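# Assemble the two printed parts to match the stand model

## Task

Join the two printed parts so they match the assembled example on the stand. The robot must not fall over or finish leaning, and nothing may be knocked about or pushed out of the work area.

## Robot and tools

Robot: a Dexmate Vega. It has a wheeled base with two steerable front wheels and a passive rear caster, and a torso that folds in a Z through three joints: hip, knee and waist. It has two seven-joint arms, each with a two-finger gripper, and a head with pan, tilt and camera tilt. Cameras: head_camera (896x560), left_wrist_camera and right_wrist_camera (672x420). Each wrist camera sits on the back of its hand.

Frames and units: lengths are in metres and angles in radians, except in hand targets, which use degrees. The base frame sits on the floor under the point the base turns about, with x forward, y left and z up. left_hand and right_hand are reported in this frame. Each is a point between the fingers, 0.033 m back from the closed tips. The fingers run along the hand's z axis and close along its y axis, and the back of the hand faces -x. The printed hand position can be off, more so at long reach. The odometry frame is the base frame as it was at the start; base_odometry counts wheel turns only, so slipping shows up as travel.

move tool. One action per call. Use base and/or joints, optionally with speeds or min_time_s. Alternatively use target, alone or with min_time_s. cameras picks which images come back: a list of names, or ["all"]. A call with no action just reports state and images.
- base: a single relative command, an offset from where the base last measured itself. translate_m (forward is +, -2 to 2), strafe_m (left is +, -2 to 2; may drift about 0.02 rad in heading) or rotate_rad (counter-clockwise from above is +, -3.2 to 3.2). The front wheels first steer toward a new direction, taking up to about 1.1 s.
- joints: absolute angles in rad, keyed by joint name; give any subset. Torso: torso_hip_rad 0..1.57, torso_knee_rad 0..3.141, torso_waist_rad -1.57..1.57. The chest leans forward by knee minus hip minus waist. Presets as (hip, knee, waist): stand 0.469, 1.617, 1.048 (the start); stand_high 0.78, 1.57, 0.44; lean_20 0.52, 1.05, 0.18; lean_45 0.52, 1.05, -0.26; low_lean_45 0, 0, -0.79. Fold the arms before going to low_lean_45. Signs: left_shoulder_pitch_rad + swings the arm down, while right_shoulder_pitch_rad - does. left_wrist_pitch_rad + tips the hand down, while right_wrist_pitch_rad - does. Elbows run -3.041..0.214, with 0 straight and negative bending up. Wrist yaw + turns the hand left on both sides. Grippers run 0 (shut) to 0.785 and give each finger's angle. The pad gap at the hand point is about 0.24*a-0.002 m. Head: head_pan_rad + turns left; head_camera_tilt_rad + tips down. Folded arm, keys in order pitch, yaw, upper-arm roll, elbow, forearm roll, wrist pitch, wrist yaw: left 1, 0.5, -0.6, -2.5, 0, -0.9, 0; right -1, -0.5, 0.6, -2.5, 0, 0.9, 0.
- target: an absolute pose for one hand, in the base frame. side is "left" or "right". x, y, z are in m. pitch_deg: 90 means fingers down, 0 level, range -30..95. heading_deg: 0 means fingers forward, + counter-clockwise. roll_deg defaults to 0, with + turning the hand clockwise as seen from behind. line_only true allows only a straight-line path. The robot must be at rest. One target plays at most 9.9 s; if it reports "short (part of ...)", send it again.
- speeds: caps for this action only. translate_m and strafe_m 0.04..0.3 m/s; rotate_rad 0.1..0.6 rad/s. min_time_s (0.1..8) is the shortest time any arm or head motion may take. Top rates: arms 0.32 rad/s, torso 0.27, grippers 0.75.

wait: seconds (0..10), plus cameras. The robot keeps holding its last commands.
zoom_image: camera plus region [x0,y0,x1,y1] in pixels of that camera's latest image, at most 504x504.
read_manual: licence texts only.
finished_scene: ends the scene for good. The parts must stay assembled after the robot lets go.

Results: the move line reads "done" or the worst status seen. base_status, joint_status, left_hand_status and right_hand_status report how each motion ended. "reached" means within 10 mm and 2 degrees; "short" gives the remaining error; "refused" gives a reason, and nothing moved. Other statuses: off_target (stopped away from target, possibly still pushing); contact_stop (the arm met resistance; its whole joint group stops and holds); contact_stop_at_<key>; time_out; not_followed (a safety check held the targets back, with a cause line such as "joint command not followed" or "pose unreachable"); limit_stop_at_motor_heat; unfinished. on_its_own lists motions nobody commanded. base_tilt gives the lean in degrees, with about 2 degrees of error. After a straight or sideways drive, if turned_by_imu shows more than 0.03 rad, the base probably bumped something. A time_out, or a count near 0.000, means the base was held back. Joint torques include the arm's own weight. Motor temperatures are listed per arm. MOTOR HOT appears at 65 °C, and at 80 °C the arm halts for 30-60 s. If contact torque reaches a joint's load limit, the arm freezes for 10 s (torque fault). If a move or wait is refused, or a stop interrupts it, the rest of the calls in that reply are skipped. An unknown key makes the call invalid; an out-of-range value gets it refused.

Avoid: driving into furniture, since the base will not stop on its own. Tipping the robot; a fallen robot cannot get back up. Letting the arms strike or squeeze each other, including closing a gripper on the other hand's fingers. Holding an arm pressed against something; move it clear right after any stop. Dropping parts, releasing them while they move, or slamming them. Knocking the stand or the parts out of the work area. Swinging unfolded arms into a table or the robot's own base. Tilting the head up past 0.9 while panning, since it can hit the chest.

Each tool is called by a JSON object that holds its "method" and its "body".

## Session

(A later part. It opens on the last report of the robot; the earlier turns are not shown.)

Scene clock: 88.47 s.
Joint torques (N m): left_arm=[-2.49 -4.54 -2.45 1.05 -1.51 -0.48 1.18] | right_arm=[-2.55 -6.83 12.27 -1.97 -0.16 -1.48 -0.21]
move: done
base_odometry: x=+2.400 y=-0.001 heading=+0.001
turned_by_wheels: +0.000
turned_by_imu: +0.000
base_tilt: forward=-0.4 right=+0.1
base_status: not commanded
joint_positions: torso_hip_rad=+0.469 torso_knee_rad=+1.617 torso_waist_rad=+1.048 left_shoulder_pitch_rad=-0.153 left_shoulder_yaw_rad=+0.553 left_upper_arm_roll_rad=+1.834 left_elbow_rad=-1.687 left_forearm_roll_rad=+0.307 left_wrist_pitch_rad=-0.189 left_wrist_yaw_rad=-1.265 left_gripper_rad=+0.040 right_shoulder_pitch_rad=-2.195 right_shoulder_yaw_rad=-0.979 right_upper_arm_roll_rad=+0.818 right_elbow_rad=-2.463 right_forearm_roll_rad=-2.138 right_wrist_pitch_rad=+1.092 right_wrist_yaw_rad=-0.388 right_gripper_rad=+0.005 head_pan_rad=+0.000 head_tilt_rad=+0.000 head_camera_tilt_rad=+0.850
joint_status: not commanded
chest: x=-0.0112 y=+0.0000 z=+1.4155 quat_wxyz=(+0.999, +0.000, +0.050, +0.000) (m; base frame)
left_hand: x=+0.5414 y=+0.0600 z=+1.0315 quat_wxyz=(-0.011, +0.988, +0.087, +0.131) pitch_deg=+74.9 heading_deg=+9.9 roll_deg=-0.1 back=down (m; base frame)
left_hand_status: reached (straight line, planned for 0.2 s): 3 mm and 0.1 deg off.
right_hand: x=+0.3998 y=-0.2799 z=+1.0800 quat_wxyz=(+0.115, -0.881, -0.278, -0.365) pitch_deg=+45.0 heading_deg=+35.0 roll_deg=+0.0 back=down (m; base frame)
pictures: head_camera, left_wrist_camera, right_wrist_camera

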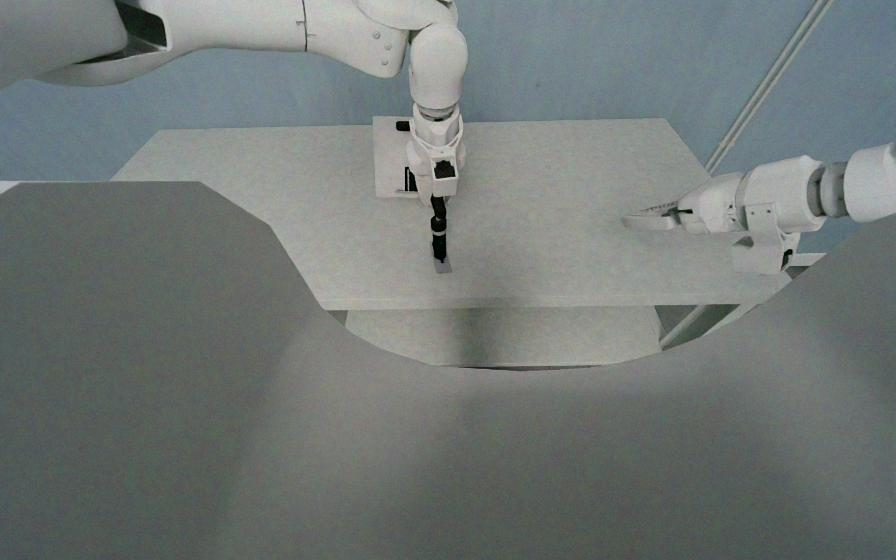

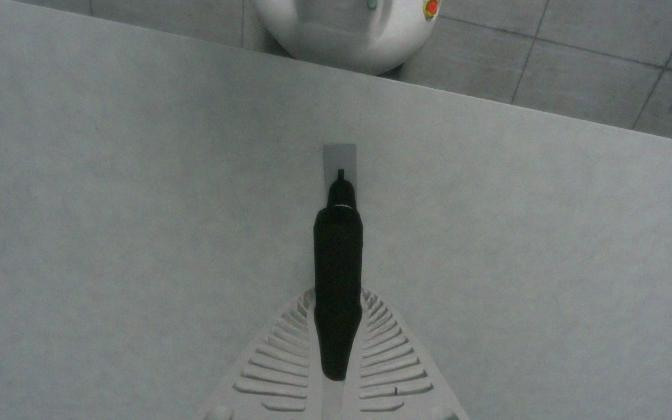

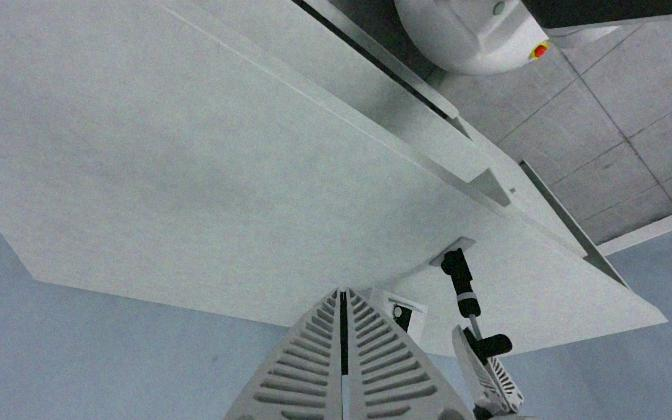

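{"method": "move", "body": {"target": {"side":"left","x":0.541,"y":0.060,"z":1.033,"pitch_deg":75,"heading_deg":10,"line_only":true}}}

{"method": "move", "body": {"joints": {"left_gripper_rad":0.25}}}

{"method": "move", "body": {"target": {"side":"left","x":0.541,"y":0.060,"z":1.14,"pitch_deg":75,"heading_deg":10,"line_only":true}, "cameras": ["all"]}}

{"method": "zoom_image", "body": {"camera": "right_wrist_camera", "region": [400, 220, 560, 380]}}

{"method": "zoom_image", "body": {"camera": "head_camera", "region": [400, 170, 480, 280]}}

Scene clock: 89.60 s.
Joint torques (N m): left_arm=[-22.92 2.2 -9.14 -1.07 -1.2 -0.06 0.4] | right_arm=[-0.48 -6.96 10.77 -2.49 -0.23 -1.63 -0.13]
move: done
base_odometry: x=+2.400 y=-0.001 heading=+0.001
turned_by_wheels: +0.000
turned_by_imu: +0.000
base_tilt: forward=-0.3 right=+0.1
base_status: not commanded
joint_positions: torso_hip_rad=+0.469 torso_knee_rad=+1.617 torso_waist_rad=+1.048 left_shoulder_pitch_rad=-0.154 left_shoulder_yaw_rad=+0.553 left_upper_arm_roll_rad=+1.833 left_elbow_rad=-1.687 left_forearm_roll_rad=+0.305 left_wrist_pitch_rad=-0.190 left_wrist_yaw_rad=-1.266 left_gripper_rad=+0.040 right_shoulder_pitch_rad=-2.195 right_shoulder_yaw_rad=-0.979 right_upper_arm_roll_rad=+0.818 right_elbow_rad=-2.463 right_forearm_roll_rad=-2.138 right_wrist_pitch_rad=+1.092 right_wrist_yaw_rad=-0.388 right_gripper_rad=+0.005 head_pan_rad=+0.000 head_tilt_rad=+0.000 head_camera_tilt_rad=+0.850
joint_status: not commanded
chest: x=-0.0112 y=+0.0000 z=+1.4155 quat_wxyz=(+0.999, +0.000, +0.050, +0.000) (m; base frame)
left_hand: x=+0.5411 y=+0.0601 z=+1.0319 quat_wxyz=(-0.011, +0.988, +0.087, +0.130) pitch_deg=+75.0 heading_deg=+10.0 roll_deg=+0.0 back=down (m; base frame)
left_hand_status: reached (straight line, planned for 0.1 s): 1 mm and 0.0 deg off.
right_hand: x=+0.3998 y=-0.2799 z=+1.0800 quat_wxyz=(+0.115, -0.881, -0.278, -0.365) pitch_deg=+45.0 heading_deg=+35.0 roll_deg=+0.0 back=down (m; base frame)
pictures: none

Scene clock: 90.30 s.
Joint torques (N m): left_arm=[-26.14 1.63 -11.77 1.26 0.16 -0.02 0.07] | right_arm=[0.15 -7.02 12.33 -0.62 -0.25 -2.11 -0.33]
move: done
base_odometry: x=+2.400 y=-0.001 heading=+0.001
turned_by_wheels: +0.000
turned_by_imu: +0.000
base_tilt: forward=-0.2 right=+0.2
base_status: not commanded
joint_positions: torso_hip_rad=+0.469 torso_knee_rad=+1.617 torso_waist_rad=+1.048 left_shoulder_pitch_rad=-0.155 left_shoulder_yaw_rad=+0.553 left_upper_arm_roll_rad=+1.833 left_elbow_rad=-1.688 left_forearm_roll_rad=+0.303 left_wrist_pitch_rad=-0.191 left_wrist_yaw_rad=-1.267 left_gripper_rad=+0.250 right_shoulder_pitch_rad=-2.195 right_shoulder_yaw_rad=-0.979 right_upper_arm_roll_rad=+0.818 right_elbow_rad=-2.463 right_forearm_roll_rad=-2.138 right_wrist_pitch_rad=+1.092 right_wrist_yaw_rad=-0.388 right_gripper_rad=+0.005 head_pan_rad=+0.000 head_tilt_rad=+0.000 head_camera_tilt_rad=+0.850
joint_status: all done
chest: x=-0.0112 y=+0.0000 z=+1.4155 quat_wxyz=(+0.999, +0.000, +0.050, +0.000) (m; base frame)
left_hand: x=+0.5408 y=+0.0601 z=+1.0324 quat_wxyz=(-0.012, +0.988, +0.086, +0.130) pitch_deg=+75.0 heading_deg=+10.1 roll_deg=+0.1 back=down (m; base frame)
right_hand: x=+0.3998 y=-0.2799 z=+1.0799 quat_wxyz=(+0.115, -0.881, -0.278, -0.365) pitch_deg=+45.0 heading_deg=+35.0 roll_deg=+0.0 back=down (m; base frame)
pictures: none

Scene clock: 92.67 s.
Joint torques (N m): left_arm=[-27.33 -3.39 -9.41 2.63 -0.65 -0.03 -0.03] | right_arm=[-0.22 -6.94 12.78 -1.07 -0.11 -1.26 -0.21]
move: done
base_odometry: x=+2.400 y=-0.001 heading=+0.001
turned_by_wheels: +0.000
turned_by_imu: -0.001
base_tilt: forward=-0.2 right=+0.2
base_status: not commanded
joint_positions: torso_hip_rad=+0.469 torso_knee_rad=+1.617 torso_waist_rad=+1.048 left_shoulder_pitch_rad=-0.378 left_shoulder_yaw_rad=+0.558 left_upper_arm_roll_rad=+1.839 left_elbow_rad=-1.694 left_forearm_roll_rad=+0.091 left_wrist_pitch_rad=-0.256 left_wrist_yaw_rad=-1.347 left_gripper_rad=+0.250 right_shoulder_pitch_rad=-2.195 right_shoulder_yaw_rad=-0.979 right_upper_arm_roll_rad=+0.818 right_elbow_rad=-2.463 right_forearm_roll_rad=-2.138 right_wrist_pitch_rad=+1.092 right_wrist_yaw_rad=-0.388 right_gripper_rad=+0.005 head_pan_rad=+0.000 head_tilt_rad=+0.000 head_camera_tilt_rad=+0.850
joint_status: not commanded
chest: x=-0.0111 y=+0.0000 z=+1.4155 quat_wxyz=(+0.999, +0.000, +0.050, +0.000) (m; base frame)
left_hand: x=+0.5410 y=+0.0599 z=+1.1378 quat_wxyz=(-0.011, +0.988, +0.086, +0.130) pitch_deg=+75.0 heading_deg=+10.0 roll_deg=+0.0 back=down (m; base frame)
left_hand_status: reached (straight line, planned for 1.1 s): 2 mm and 0.0 deg off.
right_hand: x=+0.3998 y=-0.2799 z=+1.0799 quat_wxyz=(+0.115, -0.881, -0.278, -0.365) pitch_deg=+45.0 heading_deg=+35.0 roll_deg=+0.0 back=down (m; base frame)
pictures: head_camera, left_wrist_camera, right_wrist_camera

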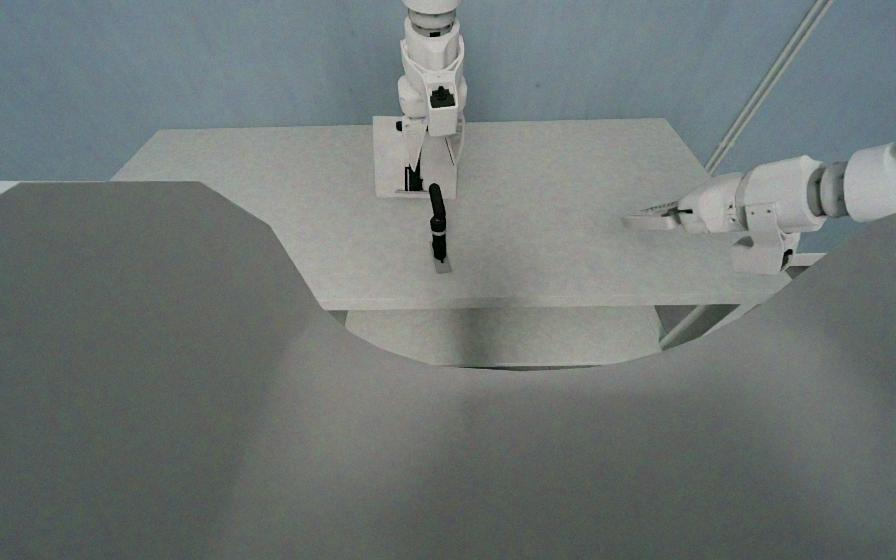

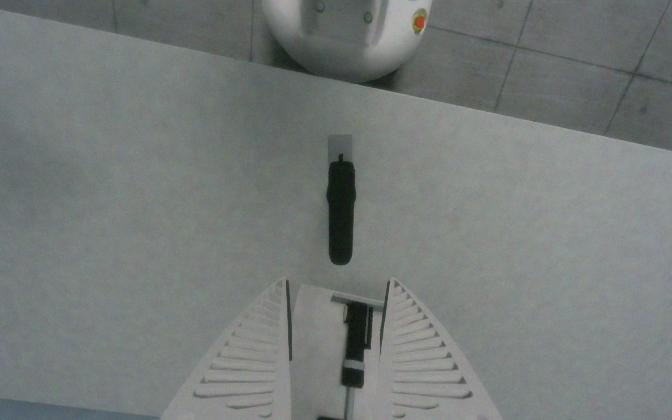

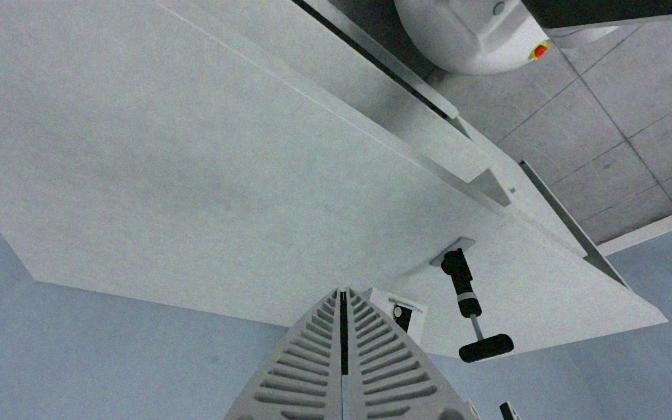

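Scaled by 3.150 from the camera's 672x420 image, which has a finer 960x600 frame.

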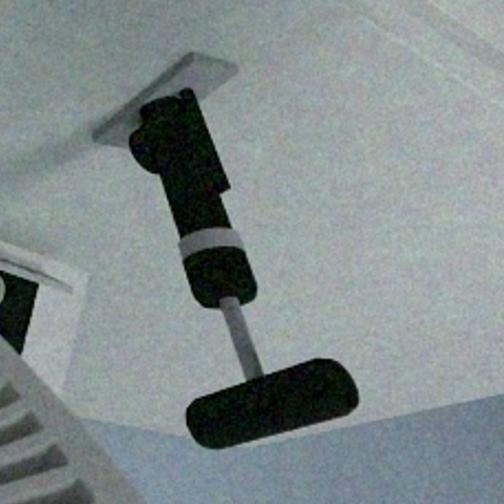

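Scaled by 4.582 from the camera's 896x560 image, which has a finer 960x600 frame.

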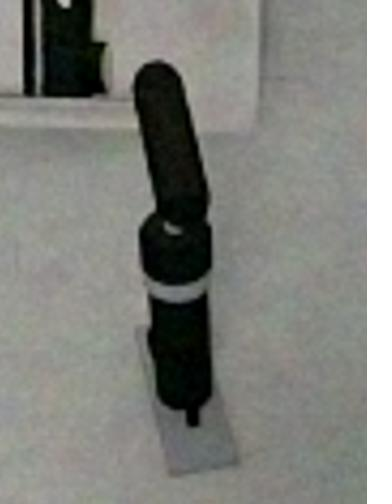

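{"method": "finished_scene", "body": {}}

The scene is finished: the task was done.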